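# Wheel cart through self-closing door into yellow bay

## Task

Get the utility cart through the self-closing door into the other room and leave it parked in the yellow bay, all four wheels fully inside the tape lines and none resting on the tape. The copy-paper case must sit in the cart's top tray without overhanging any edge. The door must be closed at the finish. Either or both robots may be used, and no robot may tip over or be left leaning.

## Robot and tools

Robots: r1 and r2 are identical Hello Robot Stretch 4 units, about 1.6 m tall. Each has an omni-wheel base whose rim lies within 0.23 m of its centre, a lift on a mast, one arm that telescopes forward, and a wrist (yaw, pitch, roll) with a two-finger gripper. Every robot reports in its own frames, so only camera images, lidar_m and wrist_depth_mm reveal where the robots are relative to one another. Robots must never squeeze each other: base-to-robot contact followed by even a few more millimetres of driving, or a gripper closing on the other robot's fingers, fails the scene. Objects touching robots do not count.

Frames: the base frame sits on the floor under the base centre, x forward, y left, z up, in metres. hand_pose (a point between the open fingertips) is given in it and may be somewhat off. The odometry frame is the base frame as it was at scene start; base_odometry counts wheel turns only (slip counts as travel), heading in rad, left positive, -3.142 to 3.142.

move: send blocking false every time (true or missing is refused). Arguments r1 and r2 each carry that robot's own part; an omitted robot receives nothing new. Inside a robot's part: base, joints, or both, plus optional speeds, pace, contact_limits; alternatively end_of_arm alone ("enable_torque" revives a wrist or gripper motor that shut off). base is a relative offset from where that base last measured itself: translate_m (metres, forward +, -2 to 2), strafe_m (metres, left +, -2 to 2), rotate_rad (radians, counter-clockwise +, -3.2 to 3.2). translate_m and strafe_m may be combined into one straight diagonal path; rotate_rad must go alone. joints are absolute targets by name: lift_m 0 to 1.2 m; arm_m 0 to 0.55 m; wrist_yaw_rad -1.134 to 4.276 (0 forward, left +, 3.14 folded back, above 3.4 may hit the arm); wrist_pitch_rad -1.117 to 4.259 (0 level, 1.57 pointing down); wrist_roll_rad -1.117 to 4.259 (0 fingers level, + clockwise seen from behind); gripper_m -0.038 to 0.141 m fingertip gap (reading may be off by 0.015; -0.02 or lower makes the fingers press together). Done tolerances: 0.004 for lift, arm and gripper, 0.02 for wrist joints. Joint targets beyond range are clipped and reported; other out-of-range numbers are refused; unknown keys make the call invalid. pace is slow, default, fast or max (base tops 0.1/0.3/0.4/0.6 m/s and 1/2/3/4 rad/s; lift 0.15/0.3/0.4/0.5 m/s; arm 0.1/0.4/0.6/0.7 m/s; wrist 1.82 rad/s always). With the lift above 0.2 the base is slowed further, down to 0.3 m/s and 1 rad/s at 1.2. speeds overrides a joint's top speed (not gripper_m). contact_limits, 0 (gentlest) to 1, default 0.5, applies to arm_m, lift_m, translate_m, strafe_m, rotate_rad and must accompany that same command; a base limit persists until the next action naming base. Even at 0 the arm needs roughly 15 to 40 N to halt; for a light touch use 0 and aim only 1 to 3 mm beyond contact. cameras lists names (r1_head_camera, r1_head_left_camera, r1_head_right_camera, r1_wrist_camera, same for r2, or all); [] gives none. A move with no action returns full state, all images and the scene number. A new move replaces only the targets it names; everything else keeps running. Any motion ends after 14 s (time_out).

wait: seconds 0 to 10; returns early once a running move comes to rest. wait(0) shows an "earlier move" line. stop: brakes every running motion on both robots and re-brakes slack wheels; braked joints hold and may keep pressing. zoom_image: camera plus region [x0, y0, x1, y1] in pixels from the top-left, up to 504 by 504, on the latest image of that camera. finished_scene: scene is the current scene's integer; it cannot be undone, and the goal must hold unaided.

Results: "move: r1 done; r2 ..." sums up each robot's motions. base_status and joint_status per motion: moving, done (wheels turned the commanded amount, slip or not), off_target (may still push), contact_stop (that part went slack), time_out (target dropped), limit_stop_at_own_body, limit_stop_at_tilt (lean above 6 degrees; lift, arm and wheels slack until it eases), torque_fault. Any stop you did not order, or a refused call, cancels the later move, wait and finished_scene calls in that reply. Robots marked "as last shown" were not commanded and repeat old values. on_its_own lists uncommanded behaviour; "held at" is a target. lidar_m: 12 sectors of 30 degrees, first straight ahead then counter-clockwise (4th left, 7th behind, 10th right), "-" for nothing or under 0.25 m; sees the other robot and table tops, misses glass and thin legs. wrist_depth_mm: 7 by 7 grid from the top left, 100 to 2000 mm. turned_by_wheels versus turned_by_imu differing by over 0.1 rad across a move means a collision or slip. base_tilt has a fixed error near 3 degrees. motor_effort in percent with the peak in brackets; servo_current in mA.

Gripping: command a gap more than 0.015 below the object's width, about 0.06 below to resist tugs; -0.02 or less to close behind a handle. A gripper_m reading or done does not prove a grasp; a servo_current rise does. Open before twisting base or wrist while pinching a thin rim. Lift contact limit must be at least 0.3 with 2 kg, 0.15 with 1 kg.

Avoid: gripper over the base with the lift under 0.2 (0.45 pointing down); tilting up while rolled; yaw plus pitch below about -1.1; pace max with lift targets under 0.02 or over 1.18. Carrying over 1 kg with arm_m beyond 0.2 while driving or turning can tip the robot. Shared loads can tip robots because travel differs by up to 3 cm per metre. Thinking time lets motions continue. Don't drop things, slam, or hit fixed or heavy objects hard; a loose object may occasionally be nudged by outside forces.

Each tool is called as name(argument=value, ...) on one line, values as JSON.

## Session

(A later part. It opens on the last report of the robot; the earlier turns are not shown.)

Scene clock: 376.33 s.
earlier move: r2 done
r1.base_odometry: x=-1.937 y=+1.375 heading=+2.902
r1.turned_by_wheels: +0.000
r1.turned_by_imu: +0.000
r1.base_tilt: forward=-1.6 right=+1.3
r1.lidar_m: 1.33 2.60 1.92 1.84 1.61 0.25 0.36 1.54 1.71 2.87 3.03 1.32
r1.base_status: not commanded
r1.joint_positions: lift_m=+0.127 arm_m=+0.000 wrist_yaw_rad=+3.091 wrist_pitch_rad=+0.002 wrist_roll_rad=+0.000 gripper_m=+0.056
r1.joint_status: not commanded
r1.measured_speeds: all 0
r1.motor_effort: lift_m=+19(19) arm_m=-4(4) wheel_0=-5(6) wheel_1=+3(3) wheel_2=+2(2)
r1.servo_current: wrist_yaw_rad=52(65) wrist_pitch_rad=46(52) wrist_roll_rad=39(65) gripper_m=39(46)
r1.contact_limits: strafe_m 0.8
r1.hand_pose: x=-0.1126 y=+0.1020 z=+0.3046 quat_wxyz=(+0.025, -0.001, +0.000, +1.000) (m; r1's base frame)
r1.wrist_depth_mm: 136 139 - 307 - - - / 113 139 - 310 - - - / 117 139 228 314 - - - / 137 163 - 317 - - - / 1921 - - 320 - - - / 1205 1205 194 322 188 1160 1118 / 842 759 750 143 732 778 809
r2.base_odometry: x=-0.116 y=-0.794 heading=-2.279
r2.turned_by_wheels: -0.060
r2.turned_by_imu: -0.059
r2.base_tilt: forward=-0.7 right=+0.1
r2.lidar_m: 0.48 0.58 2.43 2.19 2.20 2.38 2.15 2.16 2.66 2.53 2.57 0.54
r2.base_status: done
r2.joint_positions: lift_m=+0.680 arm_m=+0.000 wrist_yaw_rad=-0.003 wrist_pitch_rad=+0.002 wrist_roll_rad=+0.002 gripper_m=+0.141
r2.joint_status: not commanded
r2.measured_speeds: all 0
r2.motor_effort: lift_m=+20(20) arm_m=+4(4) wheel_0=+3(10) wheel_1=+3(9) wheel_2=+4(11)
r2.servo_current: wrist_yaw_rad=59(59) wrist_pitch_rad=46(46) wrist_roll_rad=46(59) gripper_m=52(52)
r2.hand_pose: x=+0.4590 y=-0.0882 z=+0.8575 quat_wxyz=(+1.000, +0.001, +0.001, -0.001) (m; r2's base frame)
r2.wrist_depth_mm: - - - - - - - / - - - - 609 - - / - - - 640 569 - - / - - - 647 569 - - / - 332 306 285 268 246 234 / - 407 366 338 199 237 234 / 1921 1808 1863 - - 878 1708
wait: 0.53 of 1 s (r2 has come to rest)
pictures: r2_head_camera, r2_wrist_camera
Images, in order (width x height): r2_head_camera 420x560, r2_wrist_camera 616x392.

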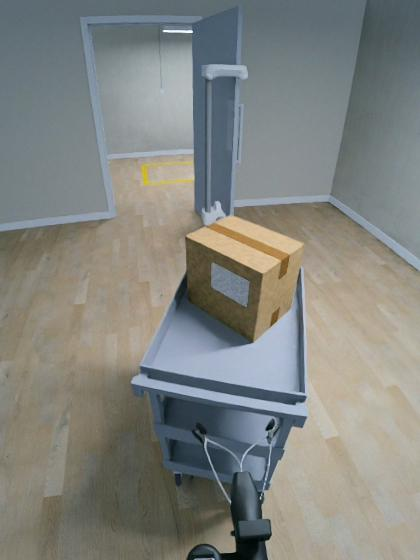

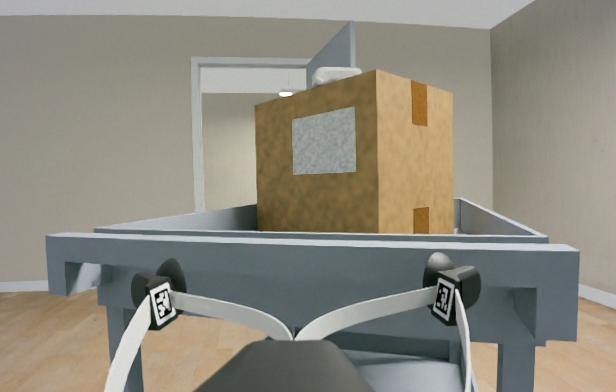

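move(blocking=false, r2={"base":{"strafe_m":-0.2,"translate_m":-0.05},"joints":{"lift_m":0.688}})

wait(seconds=2)

move(blocking=false, r2={"base":{"rotate_rad":0.45}})

wait(seconds=1.3)

move(blocking=false, r2={"base":{"translate_m":0.3},"pace":"slow"})

wait(seconds=4, cameras=["r2_head_camera","r2_wrist_camera"])

Scene clock: 394.37 s.
move: r2 moving
r1: as last shown
r1.lidar_m: 1.35 2.60 1.90 1.85 1.62 0.25 0.39 1.55 1.72 2.88 2.99 1.33
r1.motor_effort: lift_m=+19(19) arm_m=-4(4) wheel_0=-6(6) wheel_1=+3(3) wheel_2=+2(2)
r1.servo_current: wrist_yaw_rad=46(65) wrist_pitch_rad=46(46) wrist_roll_rad=59(59) gripper_m=39(46)
r1.contact_limits: strafe_m 0.8
r1.wrist_depth_mm: 136 139 - 306 - - - / 113 139 - 312 - - - / 117 140 229 314 - - - / 137 162 - 315 - - - / 1983 - - 319 - - - / 1205 1205 194 320 187 1138 1118 / 854 750 750 143 741 778 820
r2.base_odometry: x=-0.135 y=-0.768 heading=-2.278
r2.turned_by_wheels: +0.000
r2.turned_by_imu: +0.001
r2.base_tilt: forward=-0.7 right=+0.1
r2.lidar_m: 0.51 0.60 2.47 2.21 2.24 2.37 2.14 2.15 2.63 2.50 2.53 0.55
r2.base_status: translate_m moving; strafe_m moving
r2.joint_positions: lift_m=+0.688 arm_m=+0.000 wrist_yaw_rad=-0.003 wrist_pitch_rad=+0.002 wrist_roll_rad=+0.002 gripper_m=+0.141
r2.joint_status: lift_m moving
r2.measured_speeds: translate_m=-0.030 strafe_m=-0.124 rotate_rad=-0.003 lift_m=+0.000 arm_m=+0.000 wrist_yaw_rad=+0.000 wrist_pitch_rad=+0.000 wrist_roll_rad=+0.000
r2.motor_effort: lift_m=+21(23) arm_m=+4(4) wheel_0=+8(12) wheel_1=-10(12) wheel_2=+6(8)
r2.servo_current: wrist_yaw_rad=46(52) wrist_pitch_rad=39(46) wrist_roll_rad=39(52) gripper_m=52(59)
r2.hand_pose: x=+0.4590 y=-0.0882 z=+0.8654 quat_wxyz=(+1.000, +0.001, +0.001, -0.001) (m; r2's base frame)
r2.wrist_depth_mm: - - - - - - - / - - - - - - - / - - - 627 603 - - / - - - 621 597 - - / 375 343 304 294 307 248 - / - 410 364 285 255 237 - / 1921 1708 1983 - - 309 1808
pictures: none

Scene clock: 395.93 s.
earlier move: r2 done
r1.base_odometry: x=-1.937 y=+1.375 heading=+2.902
r1.turned_by_wheels: +0.000
r1.turned_by_imu: +0.000
r1.base_tilt: forward=-1.6 right=+1.3
r1.lidar_m: 1.34 2.60 1.93 1.85 1.63 0.25 0.41 1.55 1.75 2.89 3.00 1.33
r1.base_status: not commanded
r1.joint_positions: lift_m=+0.127 arm_m=+0.000 wrist_yaw_rad=+3.091 wrist_pitch_rad=+0.002 wrist_roll_rad=+0.000 gripper_m=+0.056
r1.joint_status: not commanded
r1.measured_speeds: all 0
r1.motor_effort: lift_m=+19(19) arm_m=-4(4) wheel_0=-6(6) wheel_1=+3(3) wheel_2=+2(2)
r1.servo_current: wrist_yaw_rad=65(65) wrist_pitch_rad=46(52) wrist_roll_rad=52(65) gripper_m=46(52)
r1.contact_limits: strafe_m 0.8
r1.hand_pose: x=-0.1126 y=+0.1020 z=+0.3046 quat_wxyz=(+0.025, -0.001, +0.000, +1.000) (m; r1's base frame)
r1.wrist_depth_mm: 136 138 - 307 - - - / 114 139 - 310 - - - / 117 140 228 314 - - - / 137 162 - 315 - - - / 1983 - - 322 - - - / 1182 1205 194 319 187 1160 1098 / 854 750 759 143 741 778 820
r2.base_odometry: x=-0.236 y=-0.627 heading=-2.278
r2.turned_by_wheels: +0.000
r2.turned_by_imu: +0.000
r2.base_tilt: forward=-0.7 right=+0.1
r2.lidar_m: 0.49 0.61 2.66 2.36 2.39 2.31 2.06 2.08 2.57 2.34 2.35 2.89
r2.base_status: done
r2.joint_positions: lift_m=+0.688 arm_m=+0.000 wrist_yaw_rad=-0.003 wrist_pitch_rad=+0.002 wrist_roll_rad=+0.002 gripper_m=+0.141
r2.joint_status: all done
r2.measured_speeds: all 0
r2.motor_effort: lift_m=+21(23) arm_m=+4(4) wheel_0=+4(12) wheel_1=-3(12) wheel_2=+7(8)
r2.servo_current: wrist_yaw_rad=52(59) wrist_pitch_rad=46(46) wrist_roll_rad=39(59) gripper_m=52(59)
r2.hand_pose: x=+0.4590 y=-0.0882 z=+0.8654 quat_wxyz=(+1.000, +0.001, +0.001, -0.001) (m; r2's base frame)
r2.wrist_depth_mm: - - - - - - - / - - - - - - - / - - 654 676 - - - / - - 661 683 - - - / 375 332 303 430 - - - / - 404 290 286 - - - / 1863 1983 - - 1921 1756 1863
wait: 1.57 of 2 s (r2 has come to rest)
pictures: none

Scene clock: 396.43 s.
move: r2 moving
r1: as last shown
r1.base_tilt: forward=-1.6 right=+1.2
r1.lidar_m: 1.33 2.61 1.91 1.84 1.65 0.25 0.37 1.54 1.72 2.88 3.00 1.32
r1.motor_effort: lift_m=+19(19) arm_m=-4(4) wheel_0=-5(6) wheel_1=+3(3) wheel_2=+2(2)
r1.servo_current: wrist_yaw_rad=59(65) wrist_pitch_rad=39(46) wrist_roll_rad=46(52) gripper_m=39(46)
r1.contact_limits: strafe_m 0.8
r1.wrist_depth_mm: 136 138 - 306 - - - / 113 139 - 310 - - - / 117 139 228 312 - - - / 137 163 - 317 - - - / 1921 - - 320 - - - / 1205 1205 193 320 187 1160 1138 / 842 759 750 143 741 778 809
r2.base_odometry: x=-0.236 y=-0.627 heading=-2.028
r2.turned_by_wheels: +0.250
r2.turned_by_imu: +0.243
r2.base_tilt: forward=-0.7 right=+0.0
r2.lidar_m: 0.55 0.71 2.47 2.37 2.56 2.10 2.05 2.19 2.39 2.32 2.49 0.54
r2.base_status: rotate_rad moving
r2.joint_positions: lift_m=+0.688 arm_m=+0.000 wrist_yaw_rad=-0.003 wrist_pitch_rad=+0.002 wrist_roll_rad=+0.002 gripper_m=+0.141
r2.joint_status: not commanded
r2.measured_speeds: translate_m=+0.001 strafe_m=+0.001 rotate_rad=+0.941 lift_m=+0.000 arm_m=+0.000 wrist_yaw_rad=+0.000 wrist_pitch_rad=+0.000 wrist_roll_rad=+0.000
r2.motor_effort: lift_m=+21(21) arm_m=+4(4) wheel_0=-5(8) wheel_1=-8(10) wheel_2=-9(13)
r2.servo_current: wrist_yaw_rad=46(52) wrist_pitch_rad=46(46) wrist_roll_rad=46(52) gripper_m=52(52)
r2.hand_pose: x=+0.4590 y=-0.0882 z=+0.8654 quat_wxyz=(+1.000, +0.001, +0.001, -0.001) (m; r2's base frame)
r2.wrist_depth_mm: - - - - - - - / - - - - - - - / - - - 691 609 - - / - - - 699 615 - - / - 430 357 312 289 - - / - 525 407 357 257 204 - / 1921 1808 1808 - 325 1661 1808
pictures: none

Scene clock: 397.20 s.
earlier move: r2 done
r1.base_odometry: x=-1.937 y=+1.375 heading=+2.902
r1.turned_by_wheels: +0.000
r1.turned_by_imu: +0.000
r1.base_tilt: forward=-1.6 right=+1.3
r1.lidar_m: 1.34 2.58 1.92 1.84 1.61 0.25 0.39 1.56 1.73 2.87 3.03 1.33
r1.base_status: not commanded
r1.joint_positions: lift_m=+0.127 arm_m=+0.000 wrist_yaw_rad=+3.091 wrist_pitch_rad=+0.002 wrist_roll_rad=+0.000 gripper_m=+0.056
r1.joint_status: not commanded
r1.measured_speeds: all 0
r1.motor_effort: lift_m=+19(19) arm_m=-4(4) wheel_0=-5(6) wheel_1=+3(3) wheel_2=+2(2)
r1.servo_current: wrist_yaw_rad=46(72) wrist_pitch_rad=39(52) wrist_roll_rad=26(72) gripper_m=39(46)
r1.contact_limits: strafe_m 0.8
r1.hand_pose: x=-0.1126 y=+0.1020 z=+0.3046 quat_wxyz=(+0.025, -0.001, +0.000, +1.000) (m; r1's base frame)
r1.wrist_depth_mm: 136 139 - 307 - - - / 113 139 - 310 - - - / 118 140 229 315 - - - / 137 162 - 315 - - - / 1983 - - 320 - - - / 1182 1205 194 324 187 1138 1118 / 854 750 759 143 750 778 820
r2.base_odometry: x=-0.236 y=-0.627 heading=-1.829
r2.turned_by_wheels: +0.200
r2.turned_by_imu: +0.195
r2.base_tilt: forward=-0.7 right=+0.1
r2.lidar_m: 0.57 2.78 2.37 2.39 2.39 2.07 2.08 2.44 2.34 2.33 2.75 0.51
r2.base_status: done
r2.joint_positions: lift_m=+0.688 arm_m=+0.000 wrist_yaw_rad=-0.002 wrist_pitch_rad=+0.002 wrist_roll_rad=+0.002 gripper_m=+0.141
r2.joint_status: not commanded
r2.measured_speeds: all 0
r2.motor_effort: lift_m=+21(21) arm_m=+4(4) wheel_0=-2(8) wheel_1=-4(10) wheel_2=-3(13)
r2.servo_current: wrist_yaw_rad=46(59) wrist_pitch_rad=39(46) wrist_roll_rad=39(52) gripper_m=52(59)
r2.hand_pose: x=+0.4591 y=-0.0881 z=+0.8654 quat_wxyz=(+1.000, +0.001, +0.001, -0.001) (m; r2's base frame)
r2.wrist_depth_mm: - - - - - - - / - - - - - 549 544 / - - - - 768 530 535 / - - - - 741 535 539 / - - 504 418 324 278 289 / - - 539 445 355 242 278 / 1983 1863 1983 - - - -
wait: 0.77 of 1.3 s (r2 has come to rest)
pictures: none

Scene clock: 397.70 s.
move: r2 moving
r1: as last shown
r1.lidar_m: 1.35 2.61 1.93 1.85 1.61 0.25 0.38 1.56 1.71 2.87 3.02 1.34
r1.servo_current: wrist_yaw_rad=59(65) wrist_pitch_rad=33(52) wrist_roll_rad=46(59) gripper_m=39(46)
r1.contact_limits: strafe_m 0.8
r1.wrist_depth_mm: 136 139 - 307 - - - / 113 139 - 310 - - - / 117 139 229 314 - - - / 138 163 - 315 - - - / 1983 - - 319 - - - / 1182 1205 194 324 187 1160 1118 / 831 759 759 143 741 768 809
r2.base_odometry: x=-0.239 y=-0.639 heading=-1.829
r2.turned_by_wheels: +0.000
r2.turned_by_imu: +0.000
r2.base_tilt: forward=-0.7 right=+0.1
r2.lidar_m: 0.57 2.78 2.36 2.36 2.40 2.08 2.09 2.46 2.36 2.36 2.73 0.51
r2.base_status: translate_m moving
r2.joint_positions: lift_m=+0.688 arm_m=+0.000 wrist_yaw_rad=-0.002 wrist_pitch_rad=+0.002 wrist_roll_rad=+0.002 gripper_m=+0.141
r2.joint_status: not commanded
r2.measured_speeds: translate_m=+0.049 strafe_m=+0.000 rotate_rad=+0.000 lift_m=+0.000 arm_m=+0.000 wrist_yaw_rad=+0.000 wrist_pitch_rad=+0.000 wrist_roll_rad=+0.000
r2.motor_effort: lift_m=+21(21) arm_m=+4(4) wheel_0=+3(9) wheel_1=+6(7) wheel_2=-9(11)
r2.servo_current: wrist_yaw_rad=46(59) wrist_pitch_rad=39(46) wrist_roll_rad=52(59) gripper_m=52(52)
r2.hand_pose: x=+0.4591 y=-0.0881 z=+0.8654 quat_wxyz=(+1.000, +0.001, +0.001, -0.001) (m; r2's base frame)
r2.wrist_depth_mm: - - - - - - - / - - - - - 544 521 / - - - - 768 525 521 / - - - - 768 535 530 / - - 488 402 314 278 281 / - - 525 410 212 235 272 / 1921 1863 1863 - - - -
pictures: none

Scene clock: 401.47 s.
earlier move: r2 done
r1.base_odometry: x=-1.937 y=+1.375 heading=+2.902
r1.turned_by_wheels: +0.000
r1.turned_by_imu: +0.000
r1.base_tilt: forward=-1.6 right=+1.3
r1.lidar_m: 1.13 2.60 1.94 1.82 1.58 0.25 0.38 1.54 1.72 2.89 3.01 1.14
r1.base_status: not commanded
r1.joint_positions: lift_m=+0.127 arm_m=+0.000 wrist_yaw_rad=+3.091 wrist_pitch_rad=+0.002 wrist_roll_rad=+0.000 gripper_m=+0.056
r1.joint_status: not commanded
r1.measured_speeds: all 0
r1.motor_effort: lift_m=+19(19) arm_m=-4(4) wheel_0=-6(6) wheel_1=+3(3) wheel_2=+2(2)
r1.servo_current: wrist_yaw_rad=59(72) wrist_pitch_rad=46(52) wrist_roll_rad=52(72) gripper_m=46(46)
r1.contact_limits: strafe_m 0.8
r1.hand_pose: x=-0.1126 y=+0.1020 z=+0.3046 quat_wxyz=(+0.025, -0.001, +0.000, +1.000) (m; r1's base frame)
r1.wrist_depth_mm: 136 138 - 307 - - - / 113 139 - 310 - - - / 117 139 228 314 - - - / 137 162 - 319 - - - / 1983 - - 319 - - - / 1182 1205 193 324 187 1160 1118 / 842 750 750 143 732 768 809
r2.base_odometry: x=-0.312 y=-0.916 heading=-1.829
r2.turned_by_wheels: +0.000
r2.turned_by_imu: +0.001
r2.base_tilt: forward=-0.7 right=+0.1
r2.lidar_m: 0.55 2.68 2.32 2.28 2.70 2.36 2.34 2.77 2.43 2.45 0.46 0.42
r2.base_status: done
r2.joint_positions: lift_m=+0.688 arm_m=+0.000 wrist_yaw_rad=-0.002 wrist_pitch_rad=+0.002 wrist_roll_rad=+0.002 gripper_m=+0.141
r2.joint_status: not commanded
r2.measured_speeds: all 0
r2.motor_effort: lift_m=+21(21) arm_m=+4(4) wheel_0=+4(12) wheel_1=+5(7) wheel_2=-7(11)
r2.servo_current: wrist_yaw_rad=59(59) wrist_pitch_rad=46(46) wrist_roll_rad=46(65) gripper_m=59(59)
r2.hand_pose: x=+0.4591 y=-0.0879 z=+0.8654 quat_wxyz=(+1.000, +0.001, +0.001, -0.001) (m; r2's base frame)
r2.wrist_depth_mm: - - - - - - - / - - - - - - 473 / - - - - - 661 480 / - - - - - 615 480 / - - - 377 291 272 459 / - - - 455 195 204 188 / 1921 1808 1921 - 1921 296 -
wait: 3.77 of 4 s (r2 has come to rest)
pictures: r2_head_camera, r2_wrist_camera
Images, in order (width x height): r2_head_camera 420x560, r2_wrist_camera 616x392.

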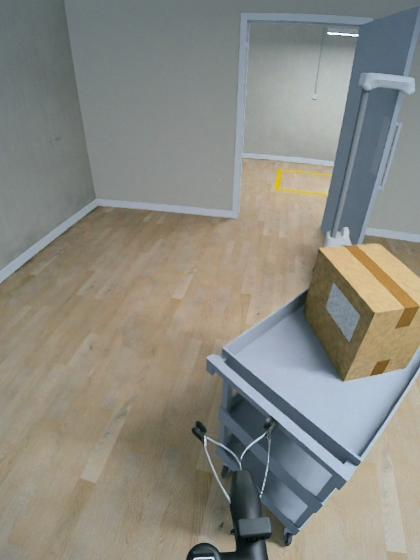

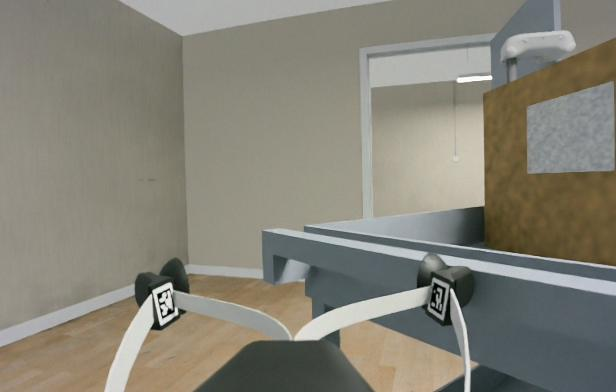

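move(blocking=false, r2={"base":{"translate_m":-0.1,"strafe_m":0.42},"joints":{"gripper_m":0.09,"lift_m":0.9}})

wait(seconds=2.2)

move(blocking=false, r2={"base":{"translate_m":1.5},"joints":{"wrist_pitch_rad":1.57}})

wait(seconds=6)

move(blocking=false, r2={"base":{"rotate_rad":-2.95}})

wait(seconds=3, cameras=["r2_head_camera","r2_head_left_camera","r1_head_left_camera"])

Scene clock: 429.37 s.
move: r2 moving
r1: as last shown
r1.lidar_m: 1.13 2.59 1.89 1.85 1.63 0.25 0.36 1.54 1.72 2.87 3.00 1.13
r1.servo_current: wrist_yaw_rad=33(65) wrist_pitch_rad=39(46) wrist_roll_rad=39(65) gripper_m=46(46)
r1.contact_limits: strafe_m 0.8
r1.wrist_depth_mm: 136 138 - 307 - - - / 113 139 - 310 - - - / 117 140 229 314 - - - / 137 162 - 317 - - - / - - - 320 - - - / 1205 1205 193 324 188 1138 1138 / 842 750 759 143 741 768 809
r2.base_odometry: x=-0.280 y=-0.918 heading=-1.828
r2.turned_by_wheels: +0.001
r2.turned_by_imu: +0.001
r2.base_tilt: forward=-0.7 right=+0.1
r2.lidar_m: 0.58 2.67 2.27 2.27 2.69 2.36 2.32 2.74 2.45 2.46 0.45 0.45
r2.base_status: translate_m moving; strafe_m moving
r2.joint_positions: lift_m=+0.726 arm_m=+0.000 wrist_yaw_rad=-0.002 wrist_pitch_rad=+0.002 wrist_roll_rad=+0.002 gripper_m=+0.129
r2.joint_status: lift_m moving; gripper_m moving
r2.measured_speeds: translate_m=-0.028 strafe_m=+0.123 rotate_rad=+0.003 lift_m=+0.146 arm_m=+0.000 wrist_yaw_rad=+0.000 wrist_pitch_rad=+0.000 wrist_roll_rad=+0.000
r2.motor_effort: lift_m=+22(24) arm_m=+4(4) wheel_0=-5(12) wheel_1=+10(12) wheel_2=+7(7)
r2.servo_current: wrist_yaw_rad=39(59) wrist_pitch_rad=39(46) wrist_roll_rad=46(52) gripper_m=85(91)
r2.hand_pose: x=+0.4591 y=-0.0879 z=+0.9033 quat_wxyz=(+1.000, +0.001, +0.001, -0.001) (m; r2's base frame)
r2.wrist_depth_mm: - - - - - - - / - - - - - - - / - - - - - - 512 / - - - - - - 512 / - - - - 544 634 517 / - - 218 407 278 236 266 / - 1921 1921 - - 306 218
pictures: none

Scene clock: 431.57 s.
earlier move: r2 moving
r1.base_odometry: x=-1.937 y=+1.375 heading=+2.902
r1.turned_by_wheels: +0.000
r1.turned_by_imu: +0.000
r1.base_tilt: forward=-1.6 right=+1.3
r1.lidar_m: 1.15 2.62 1.92 1.85 1.62 0.25 0.41 1.55 1.73 2.88 3.03 1.11
r1.base_status: not commanded
r1.joint_positions: lift_m=+0.127 arm_m=+0.000 wrist_yaw_rad=+3.091 wrist_pitch_rad=+0.002 wrist_roll_rad=+0.000 gripper_m=+0.056
r1.joint_status: not commanded
r1.measured_speeds: all 0
r1.motor_effort: lift_m=+19(19) arm_m=-4(4) wheel_0=-5(6) wheel_1=+3(3) wheel_2=+2(2)
r1.servo_current: wrist_yaw_rad=52(72) wrist_pitch_rad=39(52) wrist_roll_rad=33(72) gripper_m=33(46)
r1.contact_limits: strafe_m 0.8
r1.hand_pose: x=-0.1126 y=+0.1020 z=+0.3046 quat_wxyz=(+0.025, -0.001, +0.000, +1.000) (m; r1's base frame)
r1.wrist_depth_mm: 136 138 - 307 - - - / 113 139 - 312 - - - / 117 140 229 314 - - - / 137 162 - 319 - - - / 1983 - - 320 - - - / 1205 1182 194 324 188 1138 1118 / 842 750 759 143 741 768 809
r2.base_odometry: x=+0.119 y=-0.927 heading=-1.828
r2.turned_by_wheels: +0.000
r2.turned_by_imu: +0.000
r2.base_tilt: forward=-0.7 right=+0.0
r2.lidar_m: 3.67 2.24 1.88 1.92 2.29 2.15 2.16 2.52 2.81 2.81 0.80 0.82
r2.base_status: translate_m moving; strafe_m moving
r2.joint_positions: lift_m=+0.900 arm_m=+0.000 wrist_yaw_rad=-0.002 wrist_pitch_rad=+0.002 wrist_roll_rad=+0.002 gripper_m=+0.090
r2.joint_status: all done
r2.measured_speeds: all 0
r2.motor_effort: lift_m=+21(25) arm_m=+4(4) wheel_0=-2(14) wheel_1=+3(12) wheel_2=+6(9)
r2.servo_current: wrist_yaw_rad=52(65) wrist_pitch_rad=33(46) wrist_roll_rad=46(59) gripper_m=46(117)
r2.hand_pose: x=+0.4591 y=-0.0879 z=+1.0774 quat_wxyz=(+1.000, +0.001, +0.001, -0.001) (m; r2's base frame)
r2.wrist_depth_mm: - - - - - - - / - - - - - - - / - - - - - - - / - - - - - - - / - - - - - - - / - - 192 - 191 - - / - - - - - - -
wait: 2.20 s; no rest
pictures: none

Scene clock: 432.07 s.
earlier move: r2 done
move: r2 moving
r1: as last shown
r1.lidar_m: 1.13 2.60 1.91 1.85 1.63 0.25 0.37 1.54 1.72 2.90 3.01 1.13
r1.motor_effort: lift_m=+19(19) arm_m=-3(4) wheel_0=-5(6) wheel_1=+3(3) wheel_2=+2(2)
r1.servo_current: wrist_yaw_rad=52(65) wrist_pitch_rad=39(46) wrist_roll_rad=52(59) gripper_m=39(46)
r1.contact_limits: strafe_m 0.8
r1.wrist_depth_mm: 136 139 - 307 - - - / 113 139 - 310 - - - / 117 140 229 312 - - - / 137 163 - 315 - - - / 1983 - - 320 - - - / 1182 1205 193 320 187 1118 1118 / 842 741 741 143 741 788 809
r2.base_odometry: x=+0.111 y=-0.957 heading=-1.828
r2.turned_by_wheels: +0.000
r2.turned_by_imu: +0.000
r2.base_tilt: forward=-0.7 right=+0.1
r2.lidar_m: 3.60 2.27 1.90 1.89 2.30 2.17 2.18 2.59 2.81 2.82 0.78 0.78
r2.base_status: translate_m moving
r2.joint_positions: lift_m=+0.900 arm_m=+0.000 wrist_yaw_rad=-0.002 wrist_pitch_rad=+0.582 wrist_roll_rad=+0.002 gripper_m=+0.090
r2.joint_status: wrist_pitch_rad moving
r2.measured_speeds: translate_m=+0.120 strafe_m=+0.000 rotate_rad=-0.002 lift_m=+0.000 arm_m=+0.000 wrist_yaw_rad=+0.000 wrist_pitch_rad=+1.818 wrist_roll_rad=+0.000
r2.motor_effort: lift_m=+21(21) arm_m=+4(4) wheel_0=+2(10) wheel_1=+8(8) wheel_2=-11(12)
r2.servo_current: wrist_yaw_rad=39(52) wrist_pitch_rad=111(111) wrist_roll_rad=52(52) gripper_m=59(59)
r2.hand_pose: x=+0.4116 y=-0.0878 z=+0.9194 quat_wxyz=(+0.958, +0.001, +0.287, -0.001) (m; r2's base frame)
r2.wrist_depth_mm: - - - - - - - / - - - - - - - / - - - - - - - / - - - - - - 1808 / 1756 1708 1708 1708 1708 1618 1576 / 1430 1430 191 1464 190 1430 - / 1229 1205 1229 - 1229 1160 -
pictures: none

Scene clock: 438.07 s.
earlier move: r2 done
r1.base_odometry: x=-1.937 y=+1.375 heading=+2.902
r1.turned_by_wheels: +0.000
r1.turned_by_imu: +0.000
r1.base_tilt: forward=-1.6 right=+1.3
r1.lidar_m: 1.13 2.58 1.91 1.85 1.62 0.25 0.38 1.55 1.72 2.86 1.48 1.11
r1.base_status: not commanded
r1.joint_positions: lift_m=+0.127 arm_m=+0.000 wrist_yaw_rad=+3.091 wrist_pitch_rad=+0.002 wrist_roll_rad=+0.000 gripper_m=+0.056
r1.joint_status: not commanded
r1.measured_speeds: all 0
r1.motor_effort: lift_m=+19(19) arm_m=-4(4) wheel_0=-5(6) wheel_1=+3(3) wheel_2=+2(2)
r1.servo_current: wrist_yaw_rad=33(78) wrist_pitch_rad=39(52) wrist_roll_rad=33(65) gripper_m=39(52)
r1.contact_limits: strafe_m 0.8
r1.hand_pose: x=-0.1126 y=+0.1020 z=+0.3046 quat_wxyz=(+0.025, -0.001, +0.000, +1.000) (m; r1's base frame)
r1.wrist_depth_mm: 136 138 - 306 - - - / 113 139 - 309 - - - / 117 140 228 315 - - - / 137 162 - 315 - - - / 1921 - - 319 - - - / 1205 1205 193 320 187 1138 1138 / 866 750 750 143 741 778 809
r2.base_odometry: x=-0.262 y=-2.377 heading=-1.828
r2.turned_by_wheels: +0.000
r2.turned_by_imu: +0.002
r2.base_tilt: forward=-0.7 right=+0.1
r2.lidar_m: 2.22 1.77 1.54 1.54 1.80 3.23 3.59 0.82 0.84 3.21 1.49 2.21
r2.base_status: done
r2.joint_positions: lift_m=+0.900 arm_m=+0.000 wrist_yaw_rad=-0.002 wrist_pitch_rad=+1.567 wrist_roll_rad=+0.002 gripper_m=+0.090
r2.joint_status: all done
r2.measured_speeds: all 0
r2.motor_effort: lift_m=+21(21) arm_m=+4(4) wheel_0=+3(11) wheel_1=+2(9) wheel_2=-3(14)
r2.servo_current: wrist_yaw_rad=46(72) wrist_pitch_rad=39(111) wrist_roll_rad=39(59) gripper_m=52(65)
r2.hand_pose: x=+0.1718 y=-0.0874 z=+0.7896 quat_wxyz=(+0.708, +0.001, +0.706, -0.001) (m; r2's base frame)
r2.wrist_depth_mm: 1008 991 1025 1008 991 1008 976 / 1008 991 1008 991 1008 1008 960 / 991 1008 1008 1008 991 976 991 / 1042 1042 1008 1025 991 1008 991 / 1042 1042 1008 - 991 1008 976 / 1042 1042 191 - 189 991 991 / 1042 1025 1025 - 1008 991 1008
wait: 6.00 s; at rest by 5.97 s
pictures: none

Scene clock: 438.57 s.
move: r2 moving
r1: as last shown
r1.lidar_m: 1.15 2.62 1.92 1.84 1.61 0.25 0.38 1.54 1.71 2.89 1.44 1.11
r1.motor_effort: lift_m=+19(19) arm_m=-4(4) wheel_0=-6(6) wheel_1=+3(3) wheel_2=+2(2)
r1.servo_current: wrist_yaw_rad=46(59) wrist_pitch_rad=39(52) wrist_roll_rad=52(72) gripper_m=39(46)
r1.contact_limits: strafe_m 0.8
r1.wrist_depth_mm: 136 138 - 306 - - - / 114 139 - 309 - - - / 117 140 229 314 - - - / 137 163 - 317 - - - / - - - 320 - - - / 1205 1205 193 322 187 1138 1118 / 854 750 759 143 750 768 809
r2.base_odometry: x=-0.262 y=-2.377 heading=-2.067
r2.turned_by_wheels: -0.239
r2.turned_by_imu: -0.232
r2.base_tilt: forward=-0.7 right=+0.1
r2.lidar_m: 2.19 2.12 1.59 1.53 1.64 2.26 3.65 3.77 0.82 0.93 1.49 2.10
r2.base_status: rotate_rad moving
r2.joint_positions: lift_m=+0.900 arm_m=+0.000 wrist_yaw_rad=-0.002 wrist_pitch_rad=+1.567 wrist_roll_rad=+0.002 gripper_m=+0.090
r2.joint_status: not commanded
r2.measured_speeds: translate_m=+0.001 strafe_m=+0.001 rotate_rad=-0.923 lift_m=+0.000 arm_m=+0.000 wrist_yaw_rad=+0.000 wrist_pitch_rad=+0.000 wrist_roll_rad=+0.000
r2.motor_effort: lift_m=+21(21) arm_m=+4(4) wheel_0=+10(10) wheel_1=+8(10) wheel_2=+10(10)
r2.servo_current: wrist_yaw_rad=52(52) wrist_pitch_rad=46(46) wrist_roll_rad=52(59) gripper_m=59(59)
r2.hand_pose: x=+0.1718 y=-0.0874 z=+0.7896 quat_wxyz=(+0.708, +0.001, +0.706, -0.001) (m; r2's base frame)
r2.wrist_depth_mm: 1025 1025 991 1008 991 991 991 / 1008 1008 1008 991 991 960 976 / 1042 1025 1008 1008 991 991 976 / 1008 1042 1008 1008 1008 991 991 / 1025 1025 1025 - 1008 1008 1008 / 1042 1025 191 - 190 991 991 / 1060 1042 1025 - 991 991 1008
pictures: none

Scene clock: 440.90 s.
earlier move: r2 done
r1.base_odometry: x=-1.937 y=+1.375 heading=+2.902
r1.turned_by_wheels: +0.000
r1.turned_by_imu: +0.000
r1.base_tilt: forward=-1.6 right=+1.3
r1.lidar_m: 1.15 2.64 1.94 1.85 1.61 0.25 0.35 1.54 1.74 2.88 1.47 1.13
r1.base_status: not commanded
r1.joint_positions: lift_m=+0.127 arm_m=+0.000 wrist_yaw_rad=+3.091 wrist_pitch_rad=+0.002 wrist_roll_rad=+0.000 gripper_m=+0.056
r1.joint_status: not commanded
r1.measured_speeds: all 0
r1.motor_effort: lift_m=+19(19) arm_m=-4(4) wheel_0=-5(6) wheel_1=+3(3) wheel_2=+2(3)
r1.servo_current: wrist_yaw_rad=52(65) wrist_pitch_rad=39(52) wrist_roll_rad=59(78) gripper_m=39(52)
r1.contact_limits: strafe_m 0.8
r1.hand_pose: x=-0.1126 y=+0.1020 z=+0.3046 quat_wxyz=(+0.025, -0.001, +0.000, +1.000) (m; r1's base frame)
r1.wrist_depth_mm: 137 138 - 306 - - - / 114 139 - 309 - - - / 117 139 229 314 - - - / 137 162 - 315 - - - / 1983 - - 319 - - - / 1182 1205 194 322 187 1138 1118 / 831 759 759 143 750 778 820
r2.base_odometry: x=-0.262 y=-2.377 heading=+1.506
r2.turned_by_wheels: -2.710
r2.turned_by_imu: -2.638
r2.base_tilt: forward=-0.7 right=+0.1
r2.lidar_m: 3.68 0.80 0.89 1.50 1.59 2.23 2.29 1.63 1.54 1.57 2.07 3.58
r2.base_status: done
r2.joint_positions: lift_m=+0.900 arm_m=+0.000 wrist_yaw_rad=-0.002 wrist_pitch_rad=+1.567 wrist_roll_rad=+0.002 gripper_m=+0.090
r2.joint_status: not commanded
r2.measured_speeds: all 0
r2.motor_effort: lift_m=+21(21) arm_m=+4(4) wheel_0=+3(11) wheel_1=+3(12) wheel_2=+3(11)
r2.servo_current: wrist_yaw_rad=52(65) wrist_pitch_rad=39(52) wrist_roll_rad=52(65) gripper_m=52(59)
r2.hand_pose: x=+0.1718 y=-0.0874 z=+0.7896 quat_wxyz=(+0.708, +0.001, +0.706, -0.001) (m; r2's base frame)
r2.wrist_depth_mm: 1025 1008 1008 991 991 976 976 / 1025 1042 991 1008 1008 991 976 / 1025 1025 1008 1008 991 976 976 / 1025 1025 991 1008 1008 991 1008 / 1042 1025 1008 - 991 1008 991 / 1060 1025 190 - 189 1008 1008 / 1042 1042 1025 - 1025 1008 1025
wait: 2.33 of 3 s (r2 has come to rest)
pictures: r1_head_left_camera, r2_head_camera, r2_head_left_camera
Images, in order (width x height): r1_head_left_camera 420x672, r2_head_camera 420x560, r2_head_left_camera 420x672.

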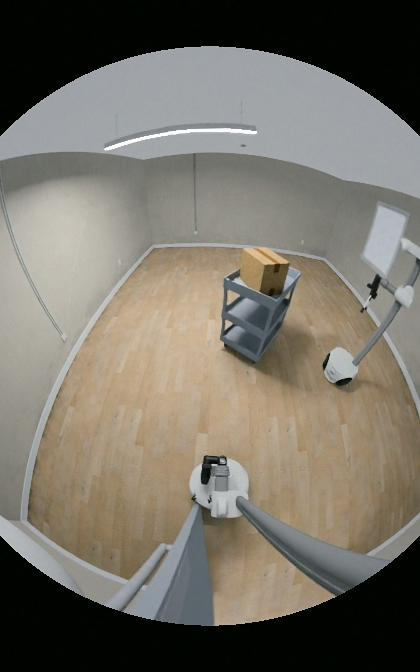

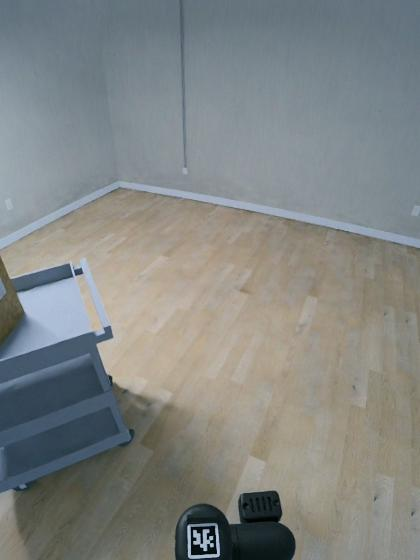

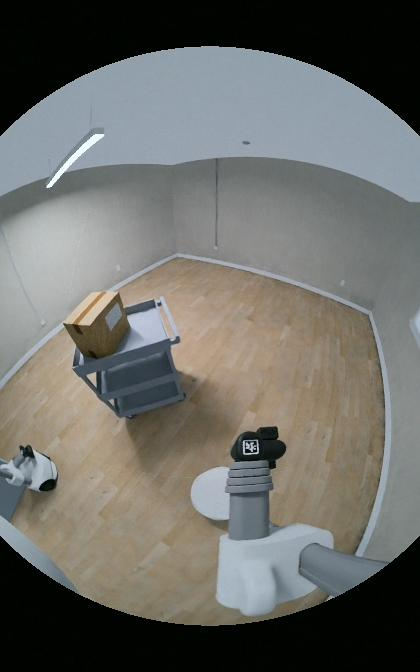

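move(blocking=false, r2={"base":{"translate_m":0.12,"strafe_m":0.93}})

wait(seconds=4.2)

move(blocking=false, r2={"base":{"rotate_rad":-0.4},"joints":{"lift_m":1.0}})

wait(seconds=1.5, cameras=["r2_head_camera","r2_head_left_camera","r1_head_left_camera","r2_wrist_camera"])

Scene clock: 475.77 s.
move: r2 moving
r1: as last shown
r1.lidar_m: 1.15 2.61 1.91 1.85 1.62 0.25 0.38 1.55 1.71 2.88 1.45 1.13
r1.motor_effort: lift_m=+19(19) arm_m=-4(4) wheel_0=-6(6) wheel_1=+3(3) wheel_2=+2(2)
r1.servo_current: wrist_yaw_rad=39(52) wrist_pitch_rad=33(46) wrist_roll_rad=52(59) gripper_m=39(46)
r1.contact_limits: strafe_m 0.8
r1.wrist_depth_mm: 136 138 - 307 - - - / 114 139 - 309 - - - / 118 139 229 314 - - - / 137 162 - 317 - - - / 1983 - - 320 - - - / 1182 1205 193 322 187 1138 1138 / 842 759 750 143 750 768 809
r2.base_odometry: x=-0.295 y=-2.371 heading=+1.506
r2.turned_by_wheels: +0.000
r2.turned_by_imu: +0.000
r2.base_tilt: forward=-0.7 right=+0.1
r2.lidar_m: 3.72 0.79 0.87 1.46 1.53 2.21 2.29 1.64 1.57 1.62 2.13 3.59
r2.base_status: translate_m moving; strafe_m moving
r2.joint_positions: lift_m=+0.900 arm_m=+0.000 wrist_yaw_rad=-0.002 wrist_pitch_rad=+1.567 wrist_roll_rad=+0.002 gripper_m=+0.090
r2.joint_status: not commanded
r2.measured_speeds: translate_m=+0.019 strafe_m=+0.131 rotate_rad=+0.000 lift_m=+0.000 arm_m=+0.000 wrist_yaw_rad=+0.000 wrist_pitch_rad=+0.000 wrist_roll_rad=+0.000
r2.motor_effort: lift_m=+21(21) arm_m=+4(4) wheel_0=-7(10) wheel_1=+11(13) wheel_2=-5(7)
r2.servo_current: wrist_yaw_rad=46(59) wrist_pitch_rad=39(46) wrist_roll_rad=33(52) gripper_m=59(59)
r2.hand_pose: x=+0.1718 y=-0.0874 z=+0.7896 quat_wxyz=(+0.708, +0.001, +0.706, -0.001) (m; r2's base frame)
r2.wrist_depth_mm: 1008 1008 1008 991 991 991 960 / 1008 1025 1008 1008 1025 991 1008 / 1025 1008 1008 991 1008 991 991 / 1060 1008 1025 1008 1025 1008 991 / 1025 1042 1008 - 991 991 1008 / 1042 1025 190 - 190 991 991 / 1060 1042 1025 - 1025 1008 1008
pictures: none

Scene clock: 479.80 s.
earlier move: r2 done
r1.base_odometry: x=-1.937 y=+1.375 heading=+2.902
r1.turned_by_wheels: +0.000
r1.turned_by_imu: +0.000
r1.base_tilt: forward=-1.6 right=+1.3
r1.lidar_m: 1.13 2.61 1.90 1.84 1.60 0.25 0.39 1.55 1.73 2.87 0.75 0.63
r1.base_status: not commanded
r1.joint_positions: lift_m=+0.127 arm_m=+0.000 wrist_yaw_rad=+3.091 wrist_pitch_rad=+0.002 wrist_roll_rad=+0.000 gripper_m=+0.056
r1.joint_status: not commanded
r1.measured_speeds: all 0
r1.motor_effort: lift_m=+19(19) arm_m=-4(4) wheel_0=-5(6) wheel_1=+3(3) wheel_2=+2(2)
r1.servo_current: wrist_yaw_rad=52(65) wrist_pitch_rad=39(52) wrist_roll_rad=52(65) gripper_m=39(52)
r1.contact_limits: strafe_m 0.8
r1.hand_pose: x=-0.1126 y=+0.1020 z=+0.3046 quat_wxyz=(+0.025, -0.001, +0.000, +1.000) (m; r1's base frame)
r1.wrist_depth_mm: 136 138 - 306 - - - / 113 139 - 310 - - - / 117 140 229 315 - - - / 137 162 - 317 - - - / 1921 - - 319 - - - / 1182 1182 195 322 187 1160 1160 / 842 741 750 143 741 778 820
r2.base_odometry: x=-1.182 y=-2.197 heading=+1.506
r2.turned_by_wheels: +0.000
r2.turned_by_imu: +0.001
r2.base_tilt: forward=-0.7 right=+0.1
r2.lidar_m: 0.42 2.43 2.34 2.43 0.64 1.69 1.97 2.52 2.41 2.46 3.31 0.43
r2.base_status: done
r2.joint_positions: lift_m=+0.900 arm_m=+0.000 wrist_yaw_rad=-0.002 wrist_pitch_rad=+1.567 wrist_roll_rad=+0.002 gripper_m=+0.090
r2.joint_status: not commanded
r2.measured_speeds: all 0
r2.motor_effort: lift_m=+20(21) arm_m=+4(4) wheel_0=-2(13) wheel_1=+1(13) wheel_2=-7(8)
r2.servo_current: wrist_yaw_rad=46(65) wrist_pitch_rad=39(52) wrist_roll_rad=39(65) gripper_m=52(59)
r2.hand_pose: x=+0.1718 y=-0.0874 z=+0.7896 quat_wxyz=(+0.708, +0.001, +0.706, -0.001) (m; r2's base frame)
r2.wrist_depth_mm: 1042 1008 1008 477 504 991 976 / 1025 1008 1008 991 991 991 976 / 1042 1008 1008 991 991 1008 991 / 1025 1008 1025 1025 991 991 991 / 1042 1025 1042 - 1008 976 1008 / 1025 1060 191 - 190 991 991 / 1008 1025 1042 - 1008 1008 1008
wait: 4.03 of 4.2 s (r2 has come to rest)
pictures: none

Scene clock: 480.30 s.
move: r2 moving
r1: as last shown
r1.lidar_m: 1.15 2.60 1.94 1.85 1.63 0.25 0.41 1.54 1.72 2.86 0.73 0.64
r1.motor_effort: lift_m=+19(19) arm_m=-3(4) wheel_0=-5(6) wheel_1=+3(3) wheel_2=+2(2)
r1.servo_current: wrist_yaw_rad=39(72) wrist_pitch_rad=46(46) wrist_roll_rad=46(59) gripper_m=39(46)
r1.contact_limits: strafe_m 0.8
r1.wrist_depth_mm: 136 138 - 307 - - - / 114 139 - 309 - - - / 117 139 229 310 - - - / 137 162 - 315 - - - / 1983 - - 320 - - - / 1182 1205 193 322 187 1160 1098 / 842 759 768 143 741 768 809
r2.base_odometry: x=-1.182 y=-2.197 heading=+1.270
r2.turned_by_wheels: -0.235
r2.turned_by_imu: -0.229
r2.base_tilt: forward=-0.7 right=+0.1
r2.lidar_m: 0.41 0.52 2.35 2.33 0.65 0.65 1.99 2.21 2.40 2.41 2.80 0.57
r2.base_status: rotate_rad moving
r2.joint_positions: lift_m=+0.938 arm_m=+0.000 wrist_yaw_rad=-0.002 wrist_pitch_rad=+1.567 wrist_roll_rad=+0.002 gripper_m=+0.090
r2.joint_status: lift_m moving
r2.measured_speeds: translate_m=+0.001 strafe_m=+0.001 rotate_rad=-0.850 lift_m=+0.146 arm_m=+0.000 wrist_yaw_rad=+0.000 wrist_pitch_rad=+0.000 wrist_roll_rad=+0.000
r2.motor_effort: lift_m=+20(25) arm_m=+4(4) wheel_0=+4(10) wheel_1=+6(11) wheel_2=+8(10)
r2.servo_current: wrist_yaw_rad=39(59) wrist_pitch_rad=52(52) wrist_roll_rad=52(52) gripper_m=59(59)
r2.hand_pose: x=+0.1718 y=-0.0874 z=+0.8275 quat_wxyz=(+0.708, +0.001, +0.706, -0.001) (m; r2's base frame)
r2.wrist_depth_mm: 1042 1042 1025 530 1008 1008 1025 / 1060 1025 1042 1008 1025 1025 1008 / 1060 1042 1042 1042 1025 1025 1025 / 1078 1078 1060 1042 1042 1025 1025 / 1098 1078 1042 - 1025 1042 1025 / 1060 1060 190 - 189 1042 1025 / 1060 1078 1060 - 1042 1025 1025
pictures: none

Scene clock: 481.23 s.
earlier move: r2 done
r1.base_odometry: x=-1.937 y=+1.375 heading=+2.902
r1.turned_by_wheels: +0.000
r1.turned_by_imu: +0.000
r1.base_tilt: forward=-1.5 right=+1.3
r1.lidar_m: 1.14 2.59 1.91 1.84 1.64 0.25 0.38 1.55 1.72 2.87 0.72 0.62
r1.base_status: not commanded
r1.joint_positions: lift_m=+0.127 arm_m=+0.000 wrist_yaw_rad=+3.091 wrist_pitch_rad=+0.002 wrist_roll_rad=+0.000 gripper_m=+0.056
r1.joint_status: not commanded
r1.measured_speeds: all 0
r1.motor_effort: lift_m=+19(19) arm_m=-4(4) wheel_0=-5(6) wheel_1=+3(3) wheel_2=+2(2)
r1.servo_current: wrist_yaw_rad=52(72) wrist_pitch_rad=39(46) wrist_roll_rad=52(59) gripper_m=46(46)
r1.contact_limits: strafe_m 0.8
r1.hand_pose: x=-0.1126 y=+0.1020 z=+0.3046 quat_wxyz=(+0.025, -0.001, +0.000, +1.000) (m; r1's base frame)
r1.wrist_depth_mm: 136 138 - 306 - - - / 113 139 - 310 - - - / 117 140 229 314 - - - / 137 163 - 317 - - - / 1983 - - 322 - - - / 1182 1182 194 324 187 1160 1118 / 854 759 759 143 741 768 809
r2.base_odometry: x=-1.182 y=-2.197 heading=+1.106
r2.turned_by_wheels: -0.164
r2.turned_by_imu: -0.159
r2.base_tilt: forward=-0.7 right=+0.0
r2.lidar_m: 0.39 0.40 2.41 2.32 0.66 0.66 1.98 2.04 2.48 2.41 2.57 0.75
r2.base_status: done
r2.joint_positions: lift_m=+1.000 arm_m=+0.000 wrist_yaw_rad=-0.002 wrist_pitch_rad=+1.567 wrist_roll_rad=+0.002 gripper_m=+0.090
r2.joint_status: all done
r2.measured_speeds: all 0
r2.motor_effort: lift_m=+21(26) arm_m=+4(4) wheel_0=+3(10) wheel_1=+4(11) wheel_2=+4(10)
r2.servo_current: wrist_yaw_rad=52(59) wrist_pitch_rad=39(52) wrist_roll_rad=46(52) gripper_m=59(59)
r2.hand_pose: x=+0.1718 y=-0.0874 z=+0.8895 quat_wxyz=(+0.708, +0.001, +0.706, -0.001) (m; r2's base frame)
r2.wrist_depth_mm: 1118 1118 - 1078 1078 1098 1078 / 1118 1098 960 1118 1098 1078 1060 / 1118 1098 1098 1098 1118 1078 1078 / 1138 1118 1118 1098 1098 1118 1060 / 1118 1118 1118 - 1118 1078 1098 / 1138 1118 190 - 189 1098 1078 / 1138 1138 1138 - 1098 1098 1078
wait: 0.93 of 1.5 s (r2 has come to rest)
pictures: r1_head_left_camera, r2_head_camera, r2_head_left_camera, r2_wrist_camera
Images, in order (width x height): r1_head_left_camera 420x672, r2_head_camera 420x560, r2_head_left_camera 420x672, r2_wrist_camera 616x392.

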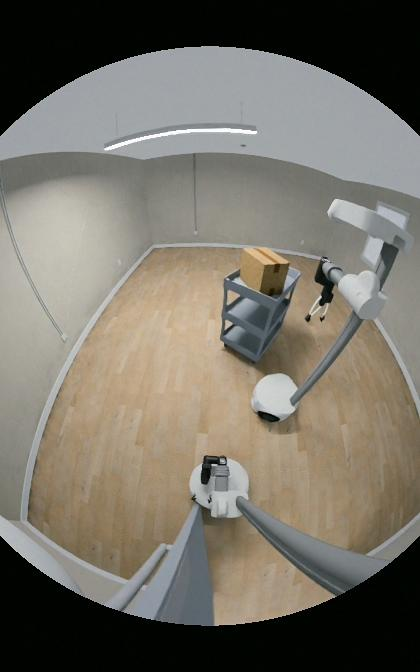

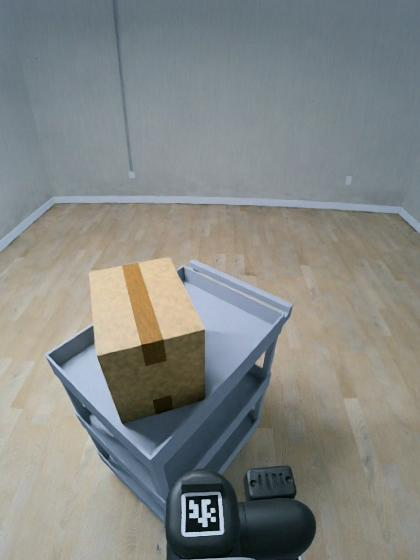

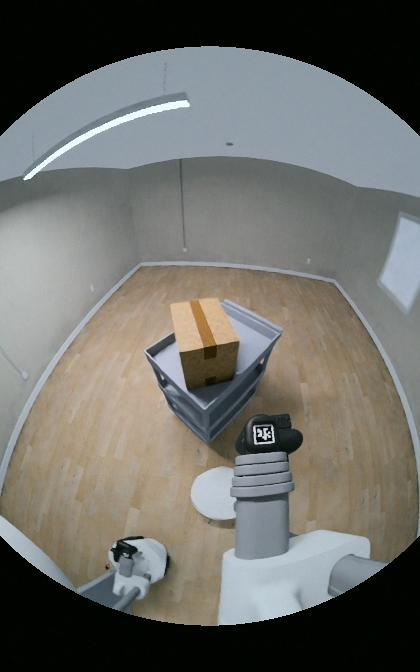

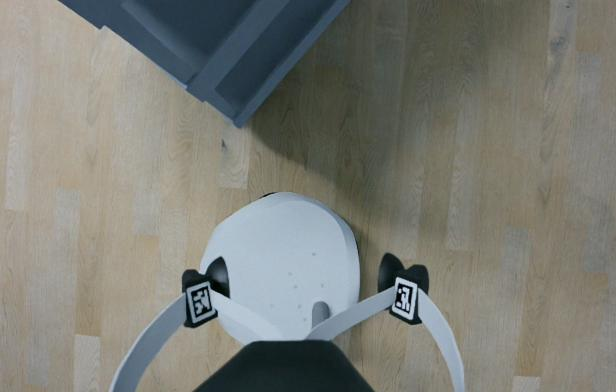

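move(blocking=false, r2={"base":{"translate_m":0.13,"strafe_m":0.33},"joints":{"arm_m":0.25,"wrist_roll_rad":-0.9}})

wait(seconds=2.5, cameras=["r2_head_camera","r2_wrist_camera"])

Scene clock: 490.47 s.
move: r2 moving
r1: as last shown
r1.base_tilt: forward=-1.6 right=+1.3
r1.lidar_m: 1.15 2.60 1.92 1.85 1.66 0.25 0.39 1.55 1.71 2.88 0.75 0.62
r1.servo_current: wrist_yaw_rad=46(59) wrist_pitch_rad=46(46) wrist_roll_rad=59(59) gripper_m=39(46)
r1.contact_limits: strafe_m 0.8
r1.wrist_depth_mm: 136 139 - 307 - - - / 113 139 - 310 - - - / 117 139 229 312 - - - / 137 163 - 317 - - - / - - - 320 - - - / 1205 1205 194 320 187 1138 1098 / 854 768 750 143 732 778 820
r2.base_odometry: x=-1.203 y=-2.174 heading=+1.106
r2.turned_by_wheels: +0.000
r2.turned_by_imu: +0.000
r2.base_tilt: forward=-0.7 right=+0.1
r2.lidar_m: 0.35 0.41 2.34 2.30 0.69 0.63 1.99 2.06 2.49 2.43 2.61 0.69
r2.base_status: translate_m moving; strafe_m moving
r2.joint_positions: lift_m=+1.000 arm_m=+0.051 wrist_yaw_rad=-0.002 wrist_pitch_rad=+1.567 wrist_roll_rad=-0.589 gripper_m=+0.090
r2.joint_status: arm_m moving; wrist_roll_rad moving
r2.measured_speeds: translate_m=+0.044 strafe_m=+0.113 rotate_rad=+0.000 lift_m=+0.000 arm_m=+0.195 wrist_yaw_rad=+0.000 wrist_pitch_rad=+0.000 wrist_roll_rad=-1.819
r2.motor_effort: lift_m=+21(21) arm_m=+6(11) wheel_0=-6(10) wheel_1=+11(12) wheel_2=-6(8)
r2.servo_current: wrist_yaw_rad=52(52) wrist_pitch_rad=33(46) wrist_roll_rad=72(104) gripper_m=46(59)
r2.hand_pose: x=+0.2223 y=-0.0874 z=+0.8895 quat_wxyz=(+0.678, -0.205, +0.676, +0.204) (m; r2's base frame)
r2.wrist_depth_mm: 1118 1118 1118 - - - 1078 / 1118 1118 1118 960 1118 1078 1098 / 1138 1118 1118 1098 1098 1098 1078 / 1160 1138 1118 1118 1098 1078 1078 / 1138 1138 - 1098 1098 1098 1098 / 1138 1118 190 1138 190 1078 1078 / 1008 1138 1138 - 1118 1098 1098
pictures: none

Scene clock: 492.63 s.
earlier move: r2 done
r1.base_odometry: x=-1.937 y=+1.375 heading=+2.902
r1.turned_by_wheels: +0.000
r1.turned_by_imu: +0.000
r1.base_tilt: forward=-1.5 right=+1.3
r1.lidar_m: 0.60 2.61 1.92 1.86 1.62 0.25 0.39 1.55 1.74 2.88 3.00 0.63
r1.base_status: not commanded
r1.joint_positions: lift_m=+0.127 arm_m=+0.000 wrist_yaw_rad=+3.091 wrist_pitch_rad=+0.002 wrist_roll_rad=+0.000 gripper_m=+0.056
r1.joint_status: not commanded
r1.measured_speeds: all 0
r1.motor_effort: lift_m=+19(19) arm_m=-4(4) wheel_0=-5(6) wheel_1=+3(3) wheel_2=+2(2)
r1.servo_current: wrist_yaw_rad=39(72) wrist_pitch_rad=46(46) wrist_roll_rad=46(65) gripper_m=46(46)
r1.contact_limits: strafe_m 0.8
r1.hand_pose: x=-0.1126 y=+0.1020 z=+0.3046 quat_wxyz=(+0.025, -0.001, +0.000, +1.000) (m; r1's base frame)
r1.wrist_depth_mm: 136 138 - 307 - - - / 113 139 - 310 - - - / 117 139 229 314 - - - / 137 162 - 317 - - - / 1921 - - 319 - - - / 1182 1182 193 322 187 1182 1118 / 842 759 759 142 750 768 820
r2.base_odometry: x=-1.419 y=-1.933 heading=+1.106
r2.turned_by_wheels: +0.000
r2.turned_by_imu: +0.000
r2.base_tilt: forward=-0.7 right=+0.1
r2.lidar_m: 0.35 0.70 2.06 1.97 2.15 0.63 0.60 2.18 2.82 2.73 2.94 0.29
r2.base_status: done
r2.joint_positions: lift_m=+1.000 arm_m=+0.250 wrist_yaw_rad=-0.005 wrist_pitch_rad=+1.577 wrist_roll_rad=-0.898 gripper_m=+0.090
r2.joint_status: all done
r2.measured_speeds: all 0
r2.motor_effort: lift_m=+21(21) arm_m=+8(13) wheel_0=-1(11) wheel_1=+3(12) wheel_2=-6(16)
r2.servo_current: wrist_yaw_rad=39(59) wrist_pitch_rad=46(59) wrist_roll_rad=52(104) gripper_m=52(59)
r2.hand_pose: x=+0.4184 y=-0.0874 z=+0.8896 quat_wxyz=(+0.636, -0.305, +0.640, +0.307) (m; r2's base frame)
r2.wrist_depth_mm: 1118 1118 1118 - - - - / 1160 1098 1118 - - - - / 1160 1138 1118 - - - - / 1138 1118 1138 - - - - / 1160 1138 - - 200 - - / 1182 1138 192 - 186 - - / 1182 1160 256 - - - -
wait: 2.17 of 2.5 s (r2 has come to rest)
pictures: r2_head_camera, r2_wrist_camera
Images, in order (width x height): r2_head_camera 420x560, r2_wrist_camera 616x392.

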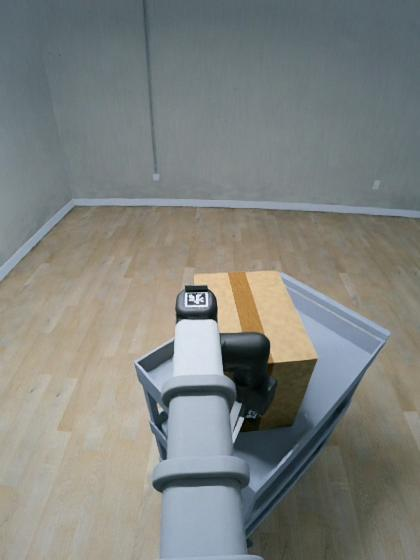

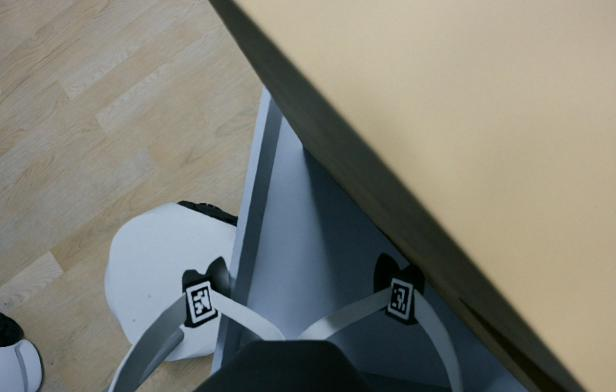

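move(blocking=false, r2={"base":{"translate_m":-0.035,"strafe_m":0.025},"joints":{"wrist_roll_rad":-0.72},"pace":"slow"})

wait(seconds=1.5, cameras=["r2_wrist_camera"])

Scene clock: 502.40 s.
move: r2 moving
r1: as last shown
r1.base_tilt: forward=-1.6 right=+1.3
r1.lidar_m: 0.58 2.58 1.92 1.84 1.64 0.25 0.39 1.55 1.69 2.87 2.99 0.60
r1.servo_current: wrist_yaw_rad=52(65) wrist_pitch_rad=39(46) wrist_roll_rad=46(59) gripper_m=39(46)
r1.contact_limits: strafe_m 0.8
r1.wrist_depth_mm: 136 139 - 309 - - - / 113 139 - 309 - - - / 117 140 229 312 - - - / 137 162 - 317 - - - / 1921 - - 319 - - - / 1205 1182 194 322 187 1138 1138 / 854 741 759 143 741 778 820
r2.base_odometry: x=-1.431 y=-1.940 heading=+1.107
r2.turned_by_wheels: +0.001
r2.turned_by_imu: +0.001
r2.base_tilt: forward=-0.7 right=+0.1
r2.lidar_m: 0.35 2.60 2.03 1.99 2.15 0.59 0.59 2.17 2.77 2.74 2.94 0.32
r2.base_status: translate_m moving; strafe_m moving
r2.joint_positions: lift_m=+1.000 arm_m=+0.250 wrist_yaw_rad=-0.003 wrist_pitch_rad=+1.573 wrist_roll_rad=-0.723 gripper_m=+0.090
r2.joint_status: wrist_roll_rad moving
r2.measured_speeds: translate_m=-0.044 strafe_m=+0.031 rotate_rad=+0.001 lift_m=+0.000 arm_m=+0.000 wrist_yaw_rad=+0.000 wrist_pitch_rad=+0.000 wrist_roll_rad=+0.028
r2.motor_effort: lift_m=+21(21) arm_m=+7(8) wheel_0=-5(9) wheel_1=+6(7) wheel_2=+7(9)
r2.servo_current: wrist_yaw_rad=46(52) wrist_pitch_rad=39(52) wrist_roll_rad=78(85) gripper_m=52(59)
r2.hand_pose: x=+0.4197 y=-0.0874 z=+0.8896 quat_wxyz=(+0.661, -0.249, +0.663, +0.249) (m; r2's base frame)
r2.wrist_depth_mm: 1138 1138 - - - - - / 1138 1138 1098 - - - - / 1138 1118 1138 140 - - - / 1138 1118 1118 - 126 - - / 1160 1160 254 - 216 - - / 1160 1138 191 - 187 - - / 1160 1138 - - - 296 -
pictures: none

Scene clock: 503.43 s.
earlier move: r2 done
r1.base_odometry: x=-1.937 y=+1.375 heading=+2.902
r1.turned_by_wheels: +0.000
r1.turned_by_imu: +0.000
r1.base_tilt: forward=-1.6 right=+1.3
r1.lidar_m: 0.55 2.60 1.90 1.85 1.59 0.25 0.39 1.55 1.73 2.88 3.04 0.59
r1.base_status: not commanded
r1.joint_positions: lift_m=+0.127 arm_m=+0.000 wrist_yaw_rad=+3.091 wrist_pitch_rad=+0.002 wrist_roll_rad=+0.000 gripper_m=+0.056
r1.joint_status: not commanded
r1.measured_speeds: all 0
r1.motor_effort: lift_m=+19(19) arm_m=-4(4) wheel_0=-5(6) wheel_1=+3(3) wheel_2=+2(2)
r1.servo_current: wrist_yaw_rad=65(65) wrist_pitch_rad=46(52) wrist_roll_rad=46(59) gripper_m=46(46)
r1.contact_limits: strafe_m 0.8
r1.hand_pose: x=-0.1126 y=+0.1020 z=+0.3046 quat_wxyz=(+0.025, -0.001, +0.000, +1.000) (m; r1's base frame)
r1.wrist_depth_mm: 136 139 - 307 - - - / 113 139 - 310 - - - / 117 139 229 314 - - - / 137 162 - 317 - - - / 1921 - - 320 - - - / 1205 1182 193 320 187 1160 1098 / 854 750 759 143 741 768 820
r2.base_odometry: x=-1.456 y=-1.954 heading=+1.107
r2.turned_by_wheels: +0.000
r2.turned_by_imu: +0.000
r2.base_tilt: forward=-0.6 right=+0.1
r2.lidar_m: 0.39 2.62 2.02 1.98 2.15 0.59 0.57 2.15 2.83 2.77 2.97 0.35
r2.base_status: done
r2.joint_positions: lift_m=+1.000 arm_m=+0.250 wrist_yaw_rad=-0.003 wrist_pitch_rad=+1.573 wrist_roll_rad=-0.722 gripper_m=+0.090
r2.joint_status: all done
r2.measured_speeds: all 0
r2.motor_effort: lift_m=+21(21) arm_m=+7(8) wheel_0=-4(9) wheel_1=+5(7) wheel_2=+4(9)
r2.servo_current: wrist_yaw_rad=52(59) wrist_pitch_rad=39(52) wrist_roll_rad=33(85) gripper_m=39(59)
r2.hand_pose: x=+0.4197 y=-0.0874 z=+0.8896 quat_wxyz=(+0.661, -0.249, +0.663, +0.249) (m; r2's base frame)
r2.wrist_depth_mm: 1118 1118 1118 1098 - - - / 1138 1118 1118 1098 116 - - / 1160 1138 1098 317 172 - - / 1138 1118 1118 1098 254 140 - / 1160 1138 1008 1118 - 230 - / 1138 1118 189 - 187 - - / 1160 1160 - - 297 279 -
wait: 1.03 of 1.5 s (r2 has come to rest)
pictures: r2_wrist_camera
Images, in order (width x height): r2_wrist_camera 616x392.

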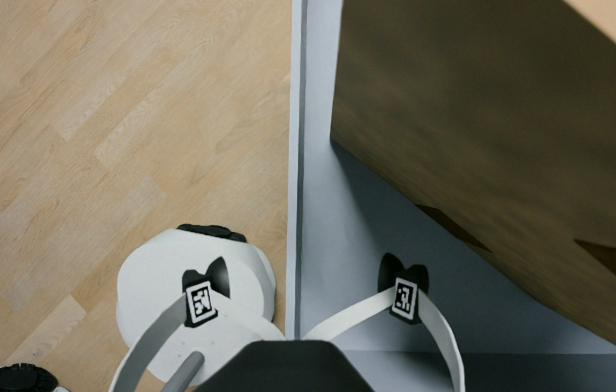

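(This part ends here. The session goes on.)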